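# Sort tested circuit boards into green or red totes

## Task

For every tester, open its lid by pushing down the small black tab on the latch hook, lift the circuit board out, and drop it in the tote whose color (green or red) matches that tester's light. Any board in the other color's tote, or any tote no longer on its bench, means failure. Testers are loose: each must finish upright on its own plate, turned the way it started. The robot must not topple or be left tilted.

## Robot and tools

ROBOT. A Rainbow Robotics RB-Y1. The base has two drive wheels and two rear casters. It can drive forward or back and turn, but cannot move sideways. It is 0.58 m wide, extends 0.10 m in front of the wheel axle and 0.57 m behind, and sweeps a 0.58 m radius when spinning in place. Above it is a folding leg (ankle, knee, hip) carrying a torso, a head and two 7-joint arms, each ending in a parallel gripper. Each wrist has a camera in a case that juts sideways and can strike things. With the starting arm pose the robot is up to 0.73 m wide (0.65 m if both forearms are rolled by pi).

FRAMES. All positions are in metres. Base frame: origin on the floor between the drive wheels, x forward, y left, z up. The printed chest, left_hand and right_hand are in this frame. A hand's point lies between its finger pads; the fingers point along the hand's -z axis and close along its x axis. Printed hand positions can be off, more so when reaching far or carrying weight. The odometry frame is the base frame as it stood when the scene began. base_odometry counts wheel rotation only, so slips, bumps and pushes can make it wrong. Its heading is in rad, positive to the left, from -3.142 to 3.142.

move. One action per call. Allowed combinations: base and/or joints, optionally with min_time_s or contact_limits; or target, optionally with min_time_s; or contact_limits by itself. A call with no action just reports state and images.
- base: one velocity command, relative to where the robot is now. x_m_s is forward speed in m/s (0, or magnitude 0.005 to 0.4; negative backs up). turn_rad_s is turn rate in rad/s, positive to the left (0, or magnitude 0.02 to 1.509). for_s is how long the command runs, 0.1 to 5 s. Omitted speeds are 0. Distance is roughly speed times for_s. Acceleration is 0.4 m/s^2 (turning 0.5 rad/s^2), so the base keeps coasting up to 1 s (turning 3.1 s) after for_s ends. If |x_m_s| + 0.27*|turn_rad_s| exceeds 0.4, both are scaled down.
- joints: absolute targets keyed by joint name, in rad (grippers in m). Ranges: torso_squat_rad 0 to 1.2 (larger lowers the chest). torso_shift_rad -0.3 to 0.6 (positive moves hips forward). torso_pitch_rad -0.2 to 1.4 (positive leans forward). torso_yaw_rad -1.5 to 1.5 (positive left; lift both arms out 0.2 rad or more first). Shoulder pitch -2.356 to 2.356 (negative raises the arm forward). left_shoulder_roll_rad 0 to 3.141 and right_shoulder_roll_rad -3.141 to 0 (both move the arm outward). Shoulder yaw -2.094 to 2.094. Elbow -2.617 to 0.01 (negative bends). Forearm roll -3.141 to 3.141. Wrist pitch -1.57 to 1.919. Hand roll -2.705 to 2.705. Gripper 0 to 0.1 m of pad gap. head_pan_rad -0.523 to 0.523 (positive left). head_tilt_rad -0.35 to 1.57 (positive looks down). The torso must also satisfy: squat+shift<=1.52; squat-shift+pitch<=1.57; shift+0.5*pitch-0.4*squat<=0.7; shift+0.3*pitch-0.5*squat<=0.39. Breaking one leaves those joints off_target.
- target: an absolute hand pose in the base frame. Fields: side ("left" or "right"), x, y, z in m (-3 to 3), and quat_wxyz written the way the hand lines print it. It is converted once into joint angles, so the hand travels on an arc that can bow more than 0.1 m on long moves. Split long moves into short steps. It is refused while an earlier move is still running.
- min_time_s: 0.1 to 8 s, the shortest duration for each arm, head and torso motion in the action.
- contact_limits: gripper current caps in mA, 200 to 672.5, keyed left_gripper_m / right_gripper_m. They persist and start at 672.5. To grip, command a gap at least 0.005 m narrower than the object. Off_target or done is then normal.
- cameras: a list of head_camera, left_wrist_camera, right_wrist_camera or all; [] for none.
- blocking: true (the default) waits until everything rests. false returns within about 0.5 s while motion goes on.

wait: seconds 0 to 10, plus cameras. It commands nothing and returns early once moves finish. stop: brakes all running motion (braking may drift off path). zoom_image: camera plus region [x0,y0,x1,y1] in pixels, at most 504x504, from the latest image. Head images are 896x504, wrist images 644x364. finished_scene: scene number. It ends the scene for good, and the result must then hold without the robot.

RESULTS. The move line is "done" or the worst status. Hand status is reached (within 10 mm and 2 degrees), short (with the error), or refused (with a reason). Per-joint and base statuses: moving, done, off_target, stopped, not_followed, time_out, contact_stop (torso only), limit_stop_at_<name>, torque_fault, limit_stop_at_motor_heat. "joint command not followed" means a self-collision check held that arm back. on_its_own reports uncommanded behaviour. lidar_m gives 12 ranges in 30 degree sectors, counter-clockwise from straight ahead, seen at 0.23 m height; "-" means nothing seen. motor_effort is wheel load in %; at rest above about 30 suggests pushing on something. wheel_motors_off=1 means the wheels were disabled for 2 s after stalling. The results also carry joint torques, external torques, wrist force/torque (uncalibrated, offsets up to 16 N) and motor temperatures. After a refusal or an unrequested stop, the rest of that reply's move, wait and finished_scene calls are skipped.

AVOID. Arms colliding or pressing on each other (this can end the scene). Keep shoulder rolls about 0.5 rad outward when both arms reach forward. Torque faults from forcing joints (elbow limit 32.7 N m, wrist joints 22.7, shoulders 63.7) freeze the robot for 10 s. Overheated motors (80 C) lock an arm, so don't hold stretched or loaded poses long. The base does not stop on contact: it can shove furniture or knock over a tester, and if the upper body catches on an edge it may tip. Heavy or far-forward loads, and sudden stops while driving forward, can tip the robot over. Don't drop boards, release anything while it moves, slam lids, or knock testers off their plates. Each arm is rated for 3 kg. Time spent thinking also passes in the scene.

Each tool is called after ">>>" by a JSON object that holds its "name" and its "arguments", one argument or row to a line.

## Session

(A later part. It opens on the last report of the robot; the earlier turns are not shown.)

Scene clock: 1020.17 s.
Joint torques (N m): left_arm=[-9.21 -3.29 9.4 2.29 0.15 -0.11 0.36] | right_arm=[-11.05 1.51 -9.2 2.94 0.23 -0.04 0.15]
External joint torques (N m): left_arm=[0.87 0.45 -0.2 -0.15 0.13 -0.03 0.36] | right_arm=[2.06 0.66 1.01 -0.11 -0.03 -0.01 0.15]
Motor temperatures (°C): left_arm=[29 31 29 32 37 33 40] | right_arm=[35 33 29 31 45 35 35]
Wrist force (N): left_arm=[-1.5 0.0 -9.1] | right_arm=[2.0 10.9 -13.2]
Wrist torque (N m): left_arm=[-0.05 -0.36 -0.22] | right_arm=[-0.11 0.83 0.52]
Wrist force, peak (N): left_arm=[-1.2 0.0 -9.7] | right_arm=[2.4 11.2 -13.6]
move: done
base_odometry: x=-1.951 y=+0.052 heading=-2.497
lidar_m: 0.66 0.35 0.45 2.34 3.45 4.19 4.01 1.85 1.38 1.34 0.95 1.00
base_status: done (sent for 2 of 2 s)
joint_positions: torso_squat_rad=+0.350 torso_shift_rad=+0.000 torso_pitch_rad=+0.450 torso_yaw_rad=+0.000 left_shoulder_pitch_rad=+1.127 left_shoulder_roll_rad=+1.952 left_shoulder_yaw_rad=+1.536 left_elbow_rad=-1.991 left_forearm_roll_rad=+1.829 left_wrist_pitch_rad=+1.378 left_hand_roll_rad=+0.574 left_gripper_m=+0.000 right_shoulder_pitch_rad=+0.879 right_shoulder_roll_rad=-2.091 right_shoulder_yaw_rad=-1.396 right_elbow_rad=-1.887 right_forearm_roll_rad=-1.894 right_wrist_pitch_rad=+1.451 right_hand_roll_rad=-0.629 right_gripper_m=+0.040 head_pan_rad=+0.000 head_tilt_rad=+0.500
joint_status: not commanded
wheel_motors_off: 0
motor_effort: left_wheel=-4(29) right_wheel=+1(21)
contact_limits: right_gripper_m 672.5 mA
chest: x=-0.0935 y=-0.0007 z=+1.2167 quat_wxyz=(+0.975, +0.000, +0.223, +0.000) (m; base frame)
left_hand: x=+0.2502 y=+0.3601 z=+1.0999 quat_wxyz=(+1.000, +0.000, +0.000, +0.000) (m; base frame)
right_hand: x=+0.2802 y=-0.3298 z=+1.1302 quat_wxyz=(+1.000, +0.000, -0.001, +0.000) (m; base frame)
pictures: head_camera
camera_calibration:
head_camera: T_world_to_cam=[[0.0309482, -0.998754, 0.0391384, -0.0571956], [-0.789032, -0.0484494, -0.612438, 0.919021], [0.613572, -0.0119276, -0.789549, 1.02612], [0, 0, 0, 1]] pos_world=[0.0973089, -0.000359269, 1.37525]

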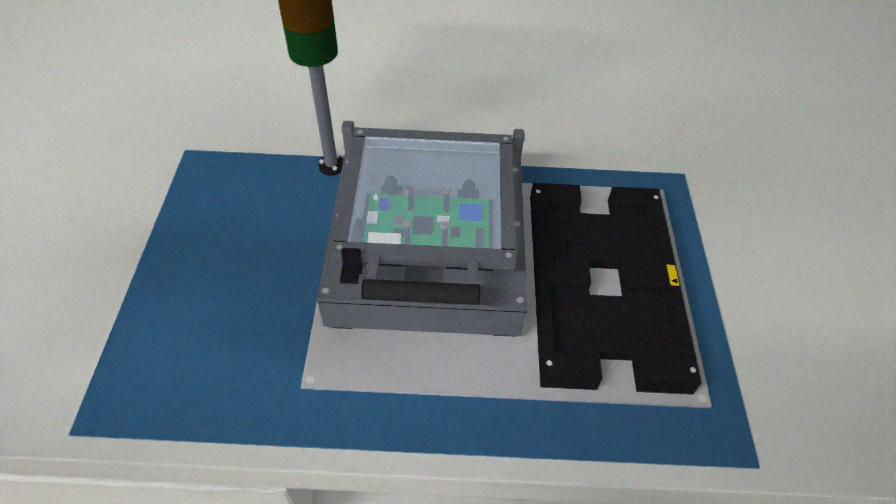

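>>> {"name": "move", "arguments": {
  "target": {"side":"right","x":0.28,"y":-0.25,"z":1.06,"quat_wxyz":[0.857,0,-0.515,0]},
  "min_time_s": 2,
  "cameras": []
}}

>>> {"name": "move", "arguments": {
  "target": {"side":"right","x":0.26,"y":-0.1,"z":1.03,"quat_wxyz":[0.857,0,-0.515,0]},
  "min_time_s": 2,
  "cameras": []
}}

>>> {"name": "move", "arguments": {
  "target": {"side":"right","x":0.3,"y":-0.09,"z":1.03,"quat_wxyz":[0.857,0,-0.515,0]},
  "min_time_s": 1.5,
  "cameras": []
}}

>>> {"name": "move", "arguments": {
  "target": {"side":"right","x":0.3,"y":0.003,"z":1.02,"quat_wxyz":[0.857,0,-0.515,0]},
  "min_time_s": 2,
  "cameras": ["head_camera","right_wrist_camera"]
}}

Scene clock: 1035.23 s.
Joint torques (N m): left_arm=[-9.26 -3.01 9.15 2.38 0.22 -0.07 0.38] | right_arm=[-8.14 7.04 -5.03 -3.57 0.95 1.14 0.5]
External joint torques (N m): left_arm=[0.82 0.72 -0.45 -0.06 0.2 0.01 0.38] | right_arm=[1.09 -0.34 0.63 0.79 -0.67 0.03 0.44]
Motor temperatures (°C): left_arm=[29 31 29 32 37 33 40] | right_arm=[35 33 29 31 45 35 35]
Wrist force (N): left_arm=[-1.3 0.2 -9.3] | right_arm=[-4.1 10.4 -9.4]
Wrist torque (N m): left_arm=[-0.08 -0.38 -0.21] | right_arm=[-0.08 0.48 0.47]
Wrist force, peak (N): left_arm=[-1.3 -0.2 -9.7] | right_arm=[0.9 13.4 -13.3]
move: short
base_odometry: x=-1.951 y=+0.052 heading=-2.497
lidar_m: 0.66 0.36 0.45 2.34 3.46 4.18 4.01 1.84 1.38 1.34 0.95 1.00
base_status: not commanded
joint_positions: torso_squat_rad=+0.350 torso_shift_rad=+0.000 torso_pitch_rad=+0.450 torso_yaw_rad=+0.000 left_shoulder_pitch_rad=+1.127 left_shoulder_roll_rad=+1.952 left_shoulder_yaw_rad=+1.536 left_elbow_rad=-1.991 left_forearm_roll_rad=+1.829 left_wrist_pitch_rad=+1.378 left_hand_roll_rad=+0.574 left_gripper_m=+0.000 right_shoulder_pitch_rad=+1.493 right_shoulder_roll_rad=-2.232 right_shoulder_yaw_rad=-0.985 right_elbow_rad=-2.617 right_forearm_roll_rad=+0.600 right_wrist_pitch_rad=+1.401 right_hand_roll_rad=-2.212 right_gripper_m=+0.040 head_pan_rad=+0.000 head_tilt_rad=+0.500
joint_status: all done
wheel_motors_off: 0
motor_effort: left_wheel=-1(4) right_wheel=+1(4)
contact_limits: right_gripper_m 672.5 mA
chest: x=-0.0935 y=-0.0007 z=+1.2167 quat_wxyz=(+0.975, +0.000, +0.223, +0.000) (m; base frame)
left_hand: x=+0.2502 y=+0.3601 z=+1.0999 quat_wxyz=(+1.000, +0.000, +0.000, +0.000) (m; base frame)
right_hand: x=+0.2809 y=-0.2503 z=+1.0593 quat_wxyz=(+0.824, +0.035, -0.565, +0.021) (m; base frame)
right_hand_status: short (checked arc, as near as the solve gets, planned for 2.0 s): 1 mm and 8.3 deg off. The place is met; only the turn is off.
pictures: none
No camera images: "cameras" was empty.

Scene clock: 1037.57 s.
Joint torques (N m): left_arm=[-9.19 -3.21 9.26 2.4 0.21 -0.13 0.36] | right_arm=[-9.48 3.84 -7.35 -5.08 1.32 -0.04 0.25]
External joint torques (N m): left_arm=[0.88 0.52 -0.34 -0.04 0.19 -0.06 0.36] | right_arm=[2.26 -0.61 -0.78 1.53 -0.5 -0.01 0.2]
Motor temperatures (°C): left_arm=[29 31 29 32 37 33 40] | right_arm=[35 33 29 31 45 35 35]
Wrist force (N): left_arm=[-1.6 0.0 -9.3] | right_arm=[-3.4 10.6 -9.9]
Wrist torque (N m): left_arm=[-0.04 -0.41 -0.20] | right_arm=[-0.06 0.52 0.48]
Wrist force, peak (N): left_arm=[-1.4 0.0 -9.6] | right_arm=[-3.4 11.1 -10.3]
move: done
base_odometry: x=-1.951 y=+0.052 heading=-2.497
lidar_m: 0.66 0.36 0.45 2.33 3.45 4.18 4.01 1.84 1.38 1.34 0.97 1.00
base_status: not commanded
joint_positions: torso_squat_rad=+0.350 torso_shift_rad=+0.000 torso_pitch_rad=+0.450 torso_yaw_rad=+0.000 left_shoulder_pitch_rad=+1.127 left_shoulder_roll_rad=+1.952 left_shoulder_yaw_rad=+1.536 left_elbow_rad=-1.991 left_forearm_roll_rad=+1.829 left_wrist_pitch_rad=+1.378 left_hand_roll_rad=+0.574 left_gripper_m=+0.000 right_shoulder_pitch_rad=+2.078 right_shoulder_roll_rad=-3.028 right_shoulder_yaw_rad=-1.804 right_elbow_rad=-2.515 right_forearm_roll_rad=+0.379 right_wrist_pitch_rad=+1.919 right_hand_roll_rad=-1.555 right_gripper_m=+0.040 head_pan_rad=+0.000 head_tilt_rad=+0.500
joint_status: all done
wheel_motors_off: 0
motor_effort: left_wheel=-2(3) right_wheel=+2(3)
contact_limits: right_gripper_m 672.5 mA
chest: x=-0.0935 y=-0.0007 z=+1.2167 quat_wxyz=(+0.975, +0.000, +0.223, +0.000) (m; base frame)
left_hand: x=+0.2502 y=+0.3601 z=+1.0999 quat_wxyz=(+1.000, +0.000, +0.000, +0.000) (m; base frame)
right_hand: x=+0.2603 y=-0.1007 z=+1.0300 quat_wxyz=(+0.857, +0.002, -0.515, +0.001) (m; base frame)
right_hand_status: reached (checked arc, planned for 2.0 s): 1 mm and 0.3 deg off.
pictures: none
No camera images: "cameras" was empty.

Scene clock: 1039.40 s.
Joint torques (N m): left_arm=[-9.27 -3.46 9.45 2.3 0.2 -0.12 0.47] | right_arm=[-13.98 3.36 -8.57 -4.63 1.2 -0.26 0.44]
External joint torques (N m): left_arm=[0.81 0.27 -0.15 -0.14 0.18 -0.05 0.47] | right_arm=[-0.42 -1.3 -0.9 1.44 -0.67 -0.22 0.39]
Motor temperatures (°C): left_arm=[29 31 29 32 37 33 40] | right_arm=[35 33 29 31 45 35 35]
Wrist force (N): left_arm=[-1.5 -0.1 -9.1] | right_arm=[-3.4 10.7 -9.9]
Wrist torque (N m): left_arm=[-0.03 -0.39 -0.19] | right_arm=[-0.08 0.54 0.49]
Wrist force, peak (N): left_arm=[-1.3 0.2 -9.6] | right_arm=[-3.5 11.3 -10.3]
move: done
base_odometry: x=-1.951 y=+0.052 heading=-2.497
lidar_m: 0.66 0.35 0.45 2.34 3.46 4.18 4.01 1.84 1.38 1.33 0.96 0.99
base_status: not commanded
joint_positions: torso_squat_rad=+0.350 torso_shift_rad=+0.000 torso_pitch_rad=+0.450 torso_yaw_rad=+0.000 left_shoulder_pitch_rad=+1.127 left_shoulder_roll_rad=+1.952 left_shoulder_yaw_rad=+1.536 left_elbow_rad=-1.991 left_forearm_roll_rad=+1.829 left_wrist_pitch_rad=+1.378 left_hand_roll_rad=+0.574 left_gripper_m=+0.000 right_shoulder_pitch_rad=+2.023 right_shoulder_roll_rad=-3.035 right_shoulder_yaw_rad=-1.893 right_elbow_rad=-2.396 right_forearm_roll_rad=+0.263 right_wrist_pitch_rad=+1.820 right_hand_roll_rad=-1.551 right_gripper_m=+0.040 head_pan_rad=+0.000 head_tilt_rad=+0.500
joint_status: all done
wheel_motors_off: 0
motor_effort: left_wheel=-1(3) right_wheel=+2(4)
contact_limits: right_gripper_m 672.5 mA
chest: x=-0.0935 y=-0.0007 z=+1.2167 quat_wxyz=(+0.975, +0.000, +0.223, +0.000) (m; base frame)
left_hand: x=+0.2502 y=+0.3601 z=+1.0999 quat_wxyz=(+1.000, +0.000, +0.000, +0.000) (m; base frame)
right_hand: x=+0.2998 y=-0.0903 z=+1.0301 quat_wxyz=(+0.857, +0.000, -0.515, +0.000) (m; base frame)
right_hand_status: reached (checked arc, planned for 1.5 s): 0 mm and 0.0 deg off.
pictures: none
No camera images: "cameras" was empty.

Scene clock: 1041.73 s.
Joint torques (N m): left_arm=[-9.26 -3.2 9.46 2.3 0.24 -0.1 0.45] | right_arm=[-16.74 3.26 -7.51 -2.61 1.27 0.16 -0.2]
External joint torques (N m): left_arm=[0.81 0.54 -0.14 -0.14 0.22 -0.03 0.45] | right_arm=[0.22 -0.97 1.8 1.21 -0.55 -0.28 -0.25]
Motor temperatures (°C): left_arm=[29 31 29 32 37 33 40] | right_arm=[35 33 29 31 45 35 35]
Wrist force (N): left_arm=[-1.7 0.0 -9.2] | right_arm=[-3.2 10.0 -10.6]
Wrist torque (N m): left_arm=[-0.04 -0.40 -0.21] | right_arm=[-0.04 0.53 0.47]
Wrist force, peak (N): left_arm=[-1.4 0.0 -9.6] | right_arm=[-3.6 11.1 -10.3]
move: short
base_odometry: x=-1.951 y=+0.052 heading=-2.497
lidar_m: 0.66 0.36 0.44 2.34 3.45 4.18 4.02 1.85 1.37 1.34 0.96 1.00
base_status: not commanded
joint_positions: torso_squat_rad=+0.350 torso_shift_rad=+0.000 torso_pitch_rad=+0.450 torso_yaw_rad=+0.000 left_shoulder_pitch_rad=+1.127 left_shoulder_roll_rad=+1.952 left_shoulder_yaw_rad=+1.536 left_elbow_rad=-1.991 left_forearm_roll_rad=+1.829 left_wrist_pitch_rad=+1.378 left_hand_roll_rad=+0.574 left_gripper_m=+0.000 right_shoulder_pitch_rad=+1.551 right_shoulder_roll_rad=-3.141 right_shoulder_yaw_rad=-1.571 right_elbow_rad=-2.253 right_forearm_roll_rad=-0.058 right_wrist_pitch_rad=+1.675 right_hand_roll_rad=-1.938 right_gripper_m=+0.040 head_pan_rad=+0.000 head_tilt_rad=+0.500
joint_status: all done
wheel_motors_off: 0
motor_effort: left_wheel=-2(3) right_wheel=+2(4)
contact_limits: right_gripper_m 672.5 mA
chest: x=-0.0935 y=-0.0007 z=+1.2167 quat_wxyz=(+0.975, +0.000, +0.223, +0.000) (m; base frame)
left_hand: x=+0.2502 y=+0.3601 z=+1.0999 quat_wxyz=(+1.000, +0.000, +0.000, +0.000) (m; base frame)
right_hand: x=+0.3004 y=+0.0023 z=+1.0203 quat_wxyz=(+0.872, +0.086, -0.480, +0.052) (m; base frame)
right_hand_status: short (checked arc, as near as the solve gets, planned for 2.0 s): 1 mm and 12.3 deg off. The place is met; only the turn is off.
pictures: head_camera, right_wrist_camera
camera_calibration:
head_camera: T_world_to_cam=[[0.0309488, -0.998754, 0.0391579, -0.0572111], [-0.789023, -0.048462, -0.61245, 0.919035], [0.613584, -0.0119419, -0.789539, 1.02611], [0, 0, 0, 1]] pos_world=[0.0973031, -0.00034778, 1.37526]
right_wrist_camera: T_world_to_cam=[[-0.523626, 0.0159874, -0.851798, 1.02878], [-0.516503, 0.789169, 0.332322, -0.152492], [0.677525, 0.613968, -0.404972, 0.280008], [0, 0, 0, 1]] pos_world=[0.270221, -0.0680214, 1.04038]

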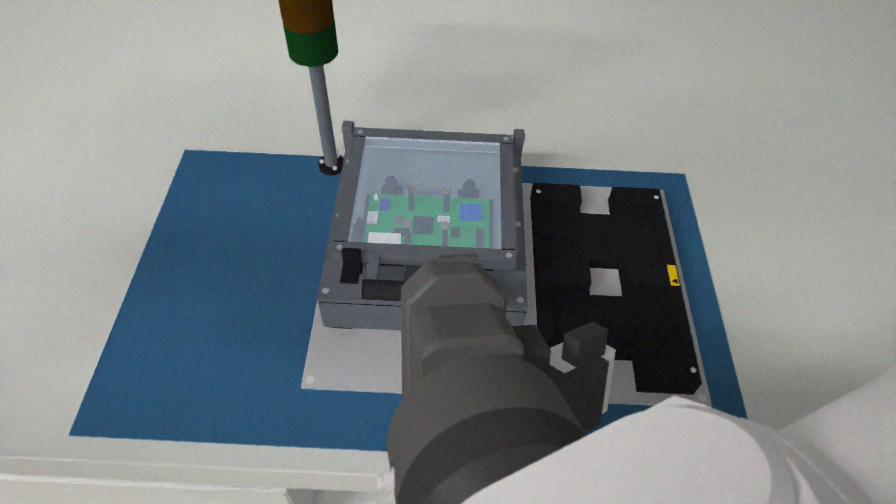

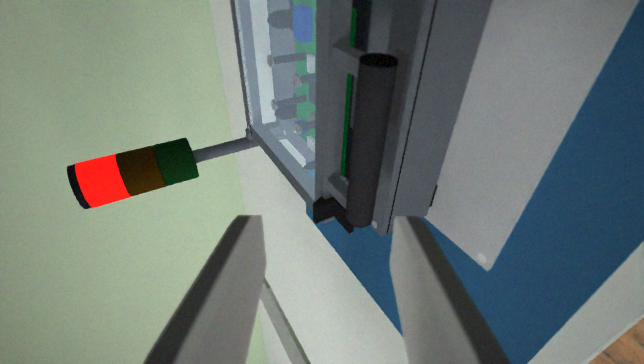

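>>> {"name": "move", "arguments": {
  "target": {"side":"right","x":0.325,"y":0.002,"z":1.0,"quat_wxyz":[0.857,0,-0.515,0]},
  "min_time_s": 2,
  "cameras": []
}}

>>> {"name": "move", "arguments": {
  "target": {"side":"right","x":0.352,"y":0.001,"z":0.983,"quat_wxyz":[0.857,0,-0.515,0]},
  "min_time_s": 2,
  "cameras": ["right_wrist_camera"]
}}

Scene clock: 1048.20 s.
Joint torques (N m): left_arm=[-8.99 -3.05 9.41 2.39 0.3 -0.19 0.41] | right_arm=[-14.54 3.41 -7.95 -2.31 1.79 0.13 0.48]
External joint torques (N m): left_arm=[1.09 0.68 -0.19 -0.05 0.28 -0.11 0.41] | right_arm=[3.09 -0.99 1.64 1.49 -0.04 -0.3 0.43]
Motor temperatures (°C): left_arm=[29 31 29 32 37 33 40] | right_arm=[35 33 29 31 45 35 35]
Wrist force (N): left_arm=[-1.5 0.0 -9.4] | right_arm=[-3.5 10.0 -10.5]
Wrist torque (N m): left_arm=[-0.05 -0.40 -0.20] | right_arm=[-0.03 0.51 0.48]
Wrist force, peak (N): left_arm=[-1.7 0.0 -9.7] | right_arm=[-3.4 10.3 -10.7]
move: short
base_odometry: x=-1.951 y=+0.052 heading=-2.497
lidar_m: 0.66 0.36 0.45 2.34 3.46 4.17 4.02 1.83 1.37 1.34 0.96 1.01
base_status: not commanded
joint_positions: torso_squat_rad=+0.350 torso_shift_rad=+0.000 torso_pitch_rad=+0.450 torso_yaw_rad=+0.000 left_shoulder_pitch_rad=+1.127 left_shoulder_roll_rad=+1.952 left_shoulder_yaw_rad=+1.536 left_elbow_rad=-1.991 left_forearm_roll_rad=+1.829 left_wrist_pitch_rad=+1.378 left_hand_roll_rad=+0.574 left_gripper_m=+0.000 right_shoulder_pitch_rad=+1.583 right_shoulder_roll_rad=-3.141 right_shoulder_yaw_rad=-1.571 right_elbow_rad=-2.134 right_forearm_roll_rad=-0.024 right_wrist_pitch_rad=+1.570 right_hand_roll_rad=-1.924 right_gripper_m=+0.040 head_pan_rad=+0.000 head_tilt_rad=+0.500
joint_status: all done
wheel_motors_off: 0
motor_effort: left_wheel=-2(4) right_wheel=+1(4)
contact_limits: right_gripper_m 672.5 mA
chest: x=-0.0935 y=-0.0007 z=+1.2167 quat_wxyz=(+0.975, +0.000, +0.223, +0.000) (m; base frame)
left_hand: x=+0.2502 y=+0.3601 z=+1.0999 quat_wxyz=(+1.000, +0.000, +0.000, +0.000) (m; base frame)
right_hand: x=+0.3254 y=+0.0013 z=+1.0006 quat_wxyz=(+0.870, +0.081, -0.483, +0.048) (m; base frame)
right_hand_status: short (checked arc, as near as the solve gets, planned for 2.0 s): 1 mm and 11.5 deg off. The place is met; only the turn is off.
pictures: none
No camera images: "cameras" was empty.

Scene clock: 1050.53 s.
Joint torques (N m): left_arm=[-9.13 -3.27 9.32 2.43 0.29 -0.13 0.38] | right_arm=[-18.6 6.21 -10.76 1.87 3.5 0.59 0.48]
External joint torques (N m): left_arm=[0.95 0.46 -0.28 -0.01 0.27 -0.05 0.38] | right_arm=[-0.15 1.52 -0.92 5.42 1.69 0.17 0.43]
Motor temperatures (°C): left_arm=[29 31 29 32 37 33 40] | right_arm=[35 33 29 31 45 35 35]
Wrist force (N): left_arm=[-1.3 0.3 -9.5] | right_arm=[-10.1 10.0 5.2]
Wrist torque (N m): left_arm=[-0.09 -0.37 -0.21] | right_arm=[-0.18 1.02 0.43]
Wrist force, peak (N): left_arm=[-1.6 0.1 -9.6] | right_arm=[-9.0 8.7 9.7]
move: short
base_odometry: x=-1.951 y=+0.052 heading=-2.497
lidar_m: 0.66 0.36 0.44 2.33 3.45 4.18 4.01 1.85 1.38 1.34 0.96 1.00
base_status: not commanded
joint_positions: torso_squat_rad=+0.350 torso_shift_rad=+0.000 torso_pitch_rad=+0.449 torso_yaw_rad=+0.000 left_shoulder_pitch_rad=+1.127 left_shoulder_roll_rad=+1.952 left_shoulder_yaw_rad=+1.536 left_elbow_rad=-1.991 left_forearm_roll_rad=+1.829 left_wrist_pitch_rad=+1.378 left_hand_roll_rad=+0.574 left_gripper_m=+0.000 right_shoulder_pitch_rad=+1.596 right_shoulder_roll_rad=-3.141 right_shoulder_yaw_rad=-1.571 right_elbow_rad=-2.013 right_forearm_roll_rad=-0.012 right_wrist_pitch_rad=+1.451 right_hand_roll_rad=-1.920 right_gripper_m=+0.040 head_pan_rad=+0.000 head_tilt_rad=+0.500
joint_status: all done
wheel_motors_off: 0
motor_effort: left_wheel=-1(3) right_wheel=+4(6)
contact_limits: right_gripper_m 672.5 mA
chest: x=-0.0937 y=-0.0007 z=+1.2167 quat_wxyz=(+0.975, +0.000, +0.223, +0.000) (m; base frame)
left_hand: x=+0.2500 y=+0.3601 z=+1.1000 quat_wxyz=(+1.000, +0.000, +0.000, +0.000) (m; base frame)
right_hand: x=+0.3514 y=+0.0006 z=+0.9833 quat_wxyz=(+0.870, +0.080, -0.483, +0.048) (m; base frame)
right_hand_status: short (checked arc, as near as the solve gets, planned for 2.0 s): 1 mm and 11.4 deg off. The place is met; only the turn is off.
pictures: right_wrist_camera
camera_calibration:
right_wrist_camera: T_world_to_cam=[[-0.517137, 0.0166652, -0.85574, 1.02557], [-0.509037, 0.797779, 0.323155, -0.106152], [0.688077, 0.602719, -0.404078, 0.226901], [0, 0, 0, 1]] pos_world=[0.320198, -0.0691628, 1.00361]

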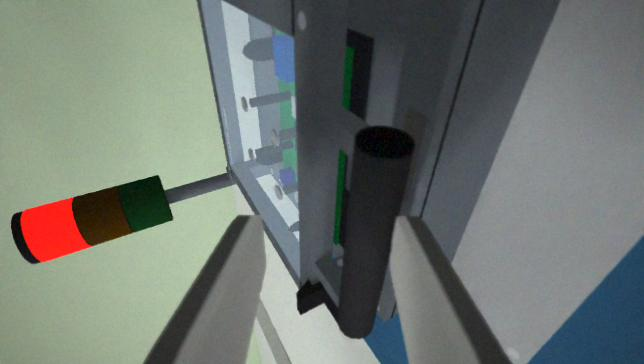

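>>> {"name": "move", "arguments": {
  "target": {"side":"right","x":0.343,"y":0.001,"z":0.978,"quat_wxyz":[0.857,0,-0.515,0]},
  "min_time_s": 1.5,
  "cameras": []
}}

>>> {"name": "move", "arguments": {
  "target": {"side":"right","x":0.346,"y":0.001,"z":0.97,"quat_wxyz":[0.857,0,-0.515,0]},
  "min_time_s": 1.5,
  "cameras": ["right_wrist_camera"]
}}

Scene clock: 1057.97 s.
Joint torques (N m): left_arm=[-9.38 -3.28 9.14 2.18 0.23 -0.14 0.37] | right_arm=[-14.95 6.05 -10.47 -3.84 1.86 0.65 0.5]
External joint torques (N m): left_arm=[0.7 0.45 -0.46 -0.26 0.21 -0.07 0.37] | right_arm=[3.11 1.53 -0.77 0.01 0.05 0.25 0.45]
Motor temperatures (°C): left_arm=[29 31 29 32 37 33 40] | right_arm=[35 33 29 31 46 35 35]
Wrist force (N): left_arm=[-1.5 -0.1 -9.3] | right_arm=[-3.2 10.1 -10.2]
Wrist torque (N m): left_arm=[-0.02 -0.38 -0.23] | right_arm=[-0.05 0.51 0.48]
Wrist force, peak (N): left_arm=[-1.4 0.0 -9.6] | right_arm=[-2.9 10.6 -10.6]
move: short
base_odometry: x=-1.951 y=+0.052 heading=-2.497
lidar_m: 0.67 0.36 0.45 2.34 3.45 4.18 4.02 1.85 1.38 1.34 0.96 1.00
base_status: not commanded
joint_positions: torso_squat_rad=+0.350 torso_shift_rad=+0.000 torso_pitch_rad=+0.450 torso_yaw_rad=+0.000 left_shoulder_pitch_rad=+1.127 left_shoulder_roll_rad=+1.952 left_shoulder_yaw_rad=+1.536 left_elbow_rad=-1.991 left_forearm_roll_rad=+1.829 left_wrist_pitch_rad=+1.378 left_hand_roll_rad=+0.574 left_gripper_m=+0.000 right_shoulder_pitch_rad=+1.625 right_shoulder_roll_rad=-3.141 right_shoulder_yaw_rad=-1.571 right_elbow_rad=-2.030 right_forearm_roll_rad=+0.017 right_wrist_pitch_rad=+1.457 right_hand_roll_rad=-1.917 right_gripper_m=+0.040 head_pan_rad=+0.000 head_tilt_rad=+0.500
joint_status: all done
wheel_motors_off: 0
motor_effort: left_wheel=+1(2) right_wheel=+6(6)
contact_limits: right_gripper_m 672.5 mA
chest: x=-0.0936 y=-0.0007 z=+1.2167 quat_wxyz=(+0.975, +0.000, +0.223, +0.000) (m; base frame)
left_hand: x=+0.2502 y=+0.3601 z=+1.1000 quat_wxyz=(+1.000, +0.000, +0.000, +0.000) (m; base frame)
right_hand: x=+0.3433 y=+0.0005 z=+0.9783 quat_wxyz=(+0.871, +0.085, -0.482, +0.051) (m; base frame)
right_hand_status: short (checked arc, as near as the solve gets, planned for 1.5 s): 1 mm and 12.1 deg off. The place is met; only the turn is off.
pictures: none
No camera images: "cameras" was empty.

Scene clock: 1059.80 s.
Joint torques (N m): left_arm=[-9.1 -3.21 9.23 2.43 0.21 -0.1 0.42] | right_arm=[-14.97 6.25 -10.29 -2.51 1.73 0.08 0.48]
External joint torques (N m): left_arm=[0.97 0.52 -0.37 -0.01 0.19 -0.02 0.42] | right_arm=[3.11 1.73 -0.61 1.41 -0.08 -0.32 0.43]
Motor temperatures (°C): left_arm=[29 31 29 32 37 33 40] | right_arm=[35 33 29 31 46 35 35]
Wrist force (N): left_arm=[-1.6 0.0 -9.2] | right_arm=[-3.3 10.5 -10.2]
Wrist torque (N m): left_arm=[-0.04 -0.38 -0.21] | right_arm=[-0.11 0.51 0.47]
Wrist force, peak (N): left_arm=[-1.5 0.0 -9.7] | right_arm=[-3.1 10.5 -10.4]
move: short
base_odometry: x=-1.951 y=+0.052 heading=-2.497
lidar_m: 0.66 0.36 0.45 2.34 3.46 4.18 4.01 1.84 1.38 1.34 0.97 1.00
base_status: not commanded
joint_positions: torso_squat_rad=+0.350 torso_shift_rad=+0.000 torso_pitch_rad=+0.450 torso_yaw_rad=+0.000 left_shoulder_pitch_rad=+1.127 left_shoulder_roll_rad=+1.952 left_shoulder_yaw_rad=+1.536 left_elbow_rad=-1.991 left_forearm_roll_rad=+1.829 left_wrist_pitch_rad=+1.378 left_hand_roll_rad=+0.574 left_gripper_m=+0.000 right_shoulder_pitch_rad=+1.643 right_shoulder_roll_rad=-3.141 right_shoulder_yaw_rad=-1.571 right_elbow_rad=-2.003 right_forearm_roll_rad=+0.035 right_wrist_pitch_rad=+1.420 right_hand_roll_rad=-1.916 right_gripper_m=+0.040 head_pan_rad=+0.000 head_tilt_rad=+0.500
joint_status: all done
wheel_motors_off: 0
motor_effort: left_wheel=-1(2) right_wheel=+4(7)
contact_limits: right_gripper_m 672.5 mA
chest: x=-0.0936 y=-0.0007 z=+1.2167 quat_wxyz=(+0.975, +0.000, +0.223, +0.000) (m; base frame)
left_hand: x=+0.2502 y=+0.3601 z=+1.1000 quat_wxyz=(+1.000, +0.000, +0.000, +0.000) (m; base frame)
right_hand: x=+0.3461 y=+0.0006 z=+0.9705 quat_wxyz=(+0.871, +0.089, -0.480, +0.053) (m; base frame)
right_hand_status: short (checked arc, as near as the solve gets, planned for 1.5 s): 1 mm and 12.6 deg off. The place is met; only the turn is off.
pictures: right_wrist_camera
camera_calibration:
right_wrist_camera: T_world_to_cam=[[-0.523085, 0.0154415, -0.852141, 1.01045], [-0.520944, 0.785526, 0.334015, -0.111094], [0.674537, 0.618635, -0.402853, 0.22887], [0, 0, 0, 1]] pos_world=[0.316296, -0.0699224, 0.990355]

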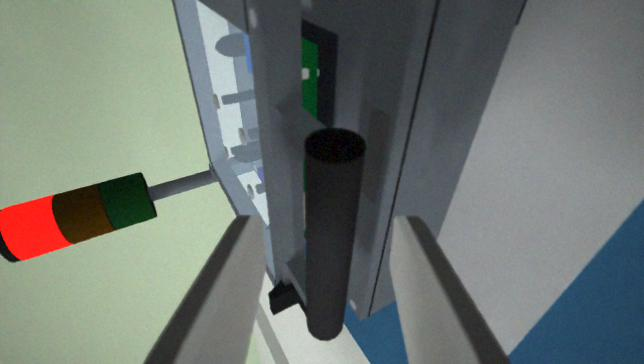

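>>> {"name": "move", "arguments": {
  "contact_limits": {"right_gripper_m":400},
  "joints": {"right_gripper_m":0},
  "cameras": ["right_wrist_camera"]
}}

>>> {"name": "move", "arguments": {
  "target": {"side":"right","x":0.347,"y":0.001,"z":0.972,"quat_wxyz":[0.872,0.086,-0.479,0.052]},
  "min_time_s": 1,
  "cameras": []
}}

>>> {"name": "move", "arguments": {
  "target": {"side":"left","x":0.3,"y":0.2,"z":1.1,"quat_wxyz":[1,0,0,0]},
  "min_time_s": 1.5,
  "cameras": []
}}

>>> {"name": "move", "arguments": {
  "target": {"side":"left","x":0.36,"y":0.1,"z":1.03,"quat_wxyz":[1,0,0,0]},
  "min_time_s": 2,
  "cameras": ["left_wrist_camera","right_wrist_camera"]
}}

Scene clock: 1069.03 s.
Joint torques (N m): left_arm=[-9.15 -3.13 9.13 2.42 0.24 -0.14 0.41] | right_arm=[-17.06 6.21 -10.74 -2.5 2.37 0.54 0.35]
External joint torques (N m): left_arm=[0.93 0.6 -0.47 -0.02 0.22 -0.06 0.41] | right_arm=[1.01 1.69 -1.06 1.43 0.56 0.14 0.31]
Motor temperatures (°C): left_arm=[29 31 29 32 37 33 40] | right_arm=[35 33 29 31 46 35 35]
Wrist force (N): left_arm=[-1.6 0.2 -9.4] | right_arm=[-8.0 11.1 -9.6]
Wrist torque (N m): left_arm=[-0.06 -0.39 -0.22] | right_arm=[-0.08 0.65 0.39]
Wrist force, peak (N): left_arm=[-1.8 0.0 -9.5] | right_arm=[-8.0 10.5 -10.3]
move: off_target
base_odometry: x=-1.951 y=+0.052 heading=-2.497
lidar_m: 0.66 0.35 0.44 2.34 3.45 4.18 4.01 1.84 1.39 1.34 0.96 0.99
base_status: not commanded
joint_positions: torso_squat_rad=+0.350 torso_shift_rad=+0.000 torso_pitch_rad=+0.450 torso_yaw_rad=+0.000 left_shoulder_pitch_rad=+1.127 left_shoulder_roll_rad=+1.952 left_shoulder_yaw_rad=+1.536 left_elbow_rad=-1.991 left_forearm_roll_rad=+1.829 left_wrist_pitch_rad=+1.378 left_hand_roll_rad=+0.574 left_gripper_m=+0.000 right_shoulder_pitch_rad=+1.644 right_shoulder_roll_rad=-3.141 right_shoulder_yaw_rad=-1.571 right_elbow_rad=-2.003 right_forearm_roll_rad=+0.035 right_wrist_pitch_rad=+1.420 right_hand_roll_rad=-1.916 right_gripper_m=+0.013 head_pan_rad=+0.000 head_tilt_rad=+0.500
joint_status: right_gripper_m off_target (ended at +0.013, target +0.000)
wheel_motors_off: 0
motor_effort: left_wheel=+0(2) right_wheel=+5(5)
contact_limits: right_gripper_m 400 mA
chest: x=-0.0936 y=-0.0007 z=+1.2167 quat_wxyz=(+0.975, +0.000, +0.223, +0.000) (m; base frame)
left_hand: x=+0.2502 y=+0.3601 z=+1.0999 quat_wxyz=(+1.000, +0.000, +0.000, +0.000) (m; base frame)
right_hand: x=+0.3459 y=+0.0005 z=+0.9702 quat_wxyz=(+0.871, +0.089, -0.480, +0.053) (m; base frame)
pictures: right_wrist_camera
camera_calibration:
right_wrist_camera: T_world_to_cam=[[-0.523656, 0.0153951, -0.851791, 1.01001], [-0.520683, 0.785578, 0.334299, -0.111391], [0.674295, 0.618571, -0.403357, 0.229474], [0, 0, 0, 1]] pos_world=[0.316163, -0.0699891, 0.990112]

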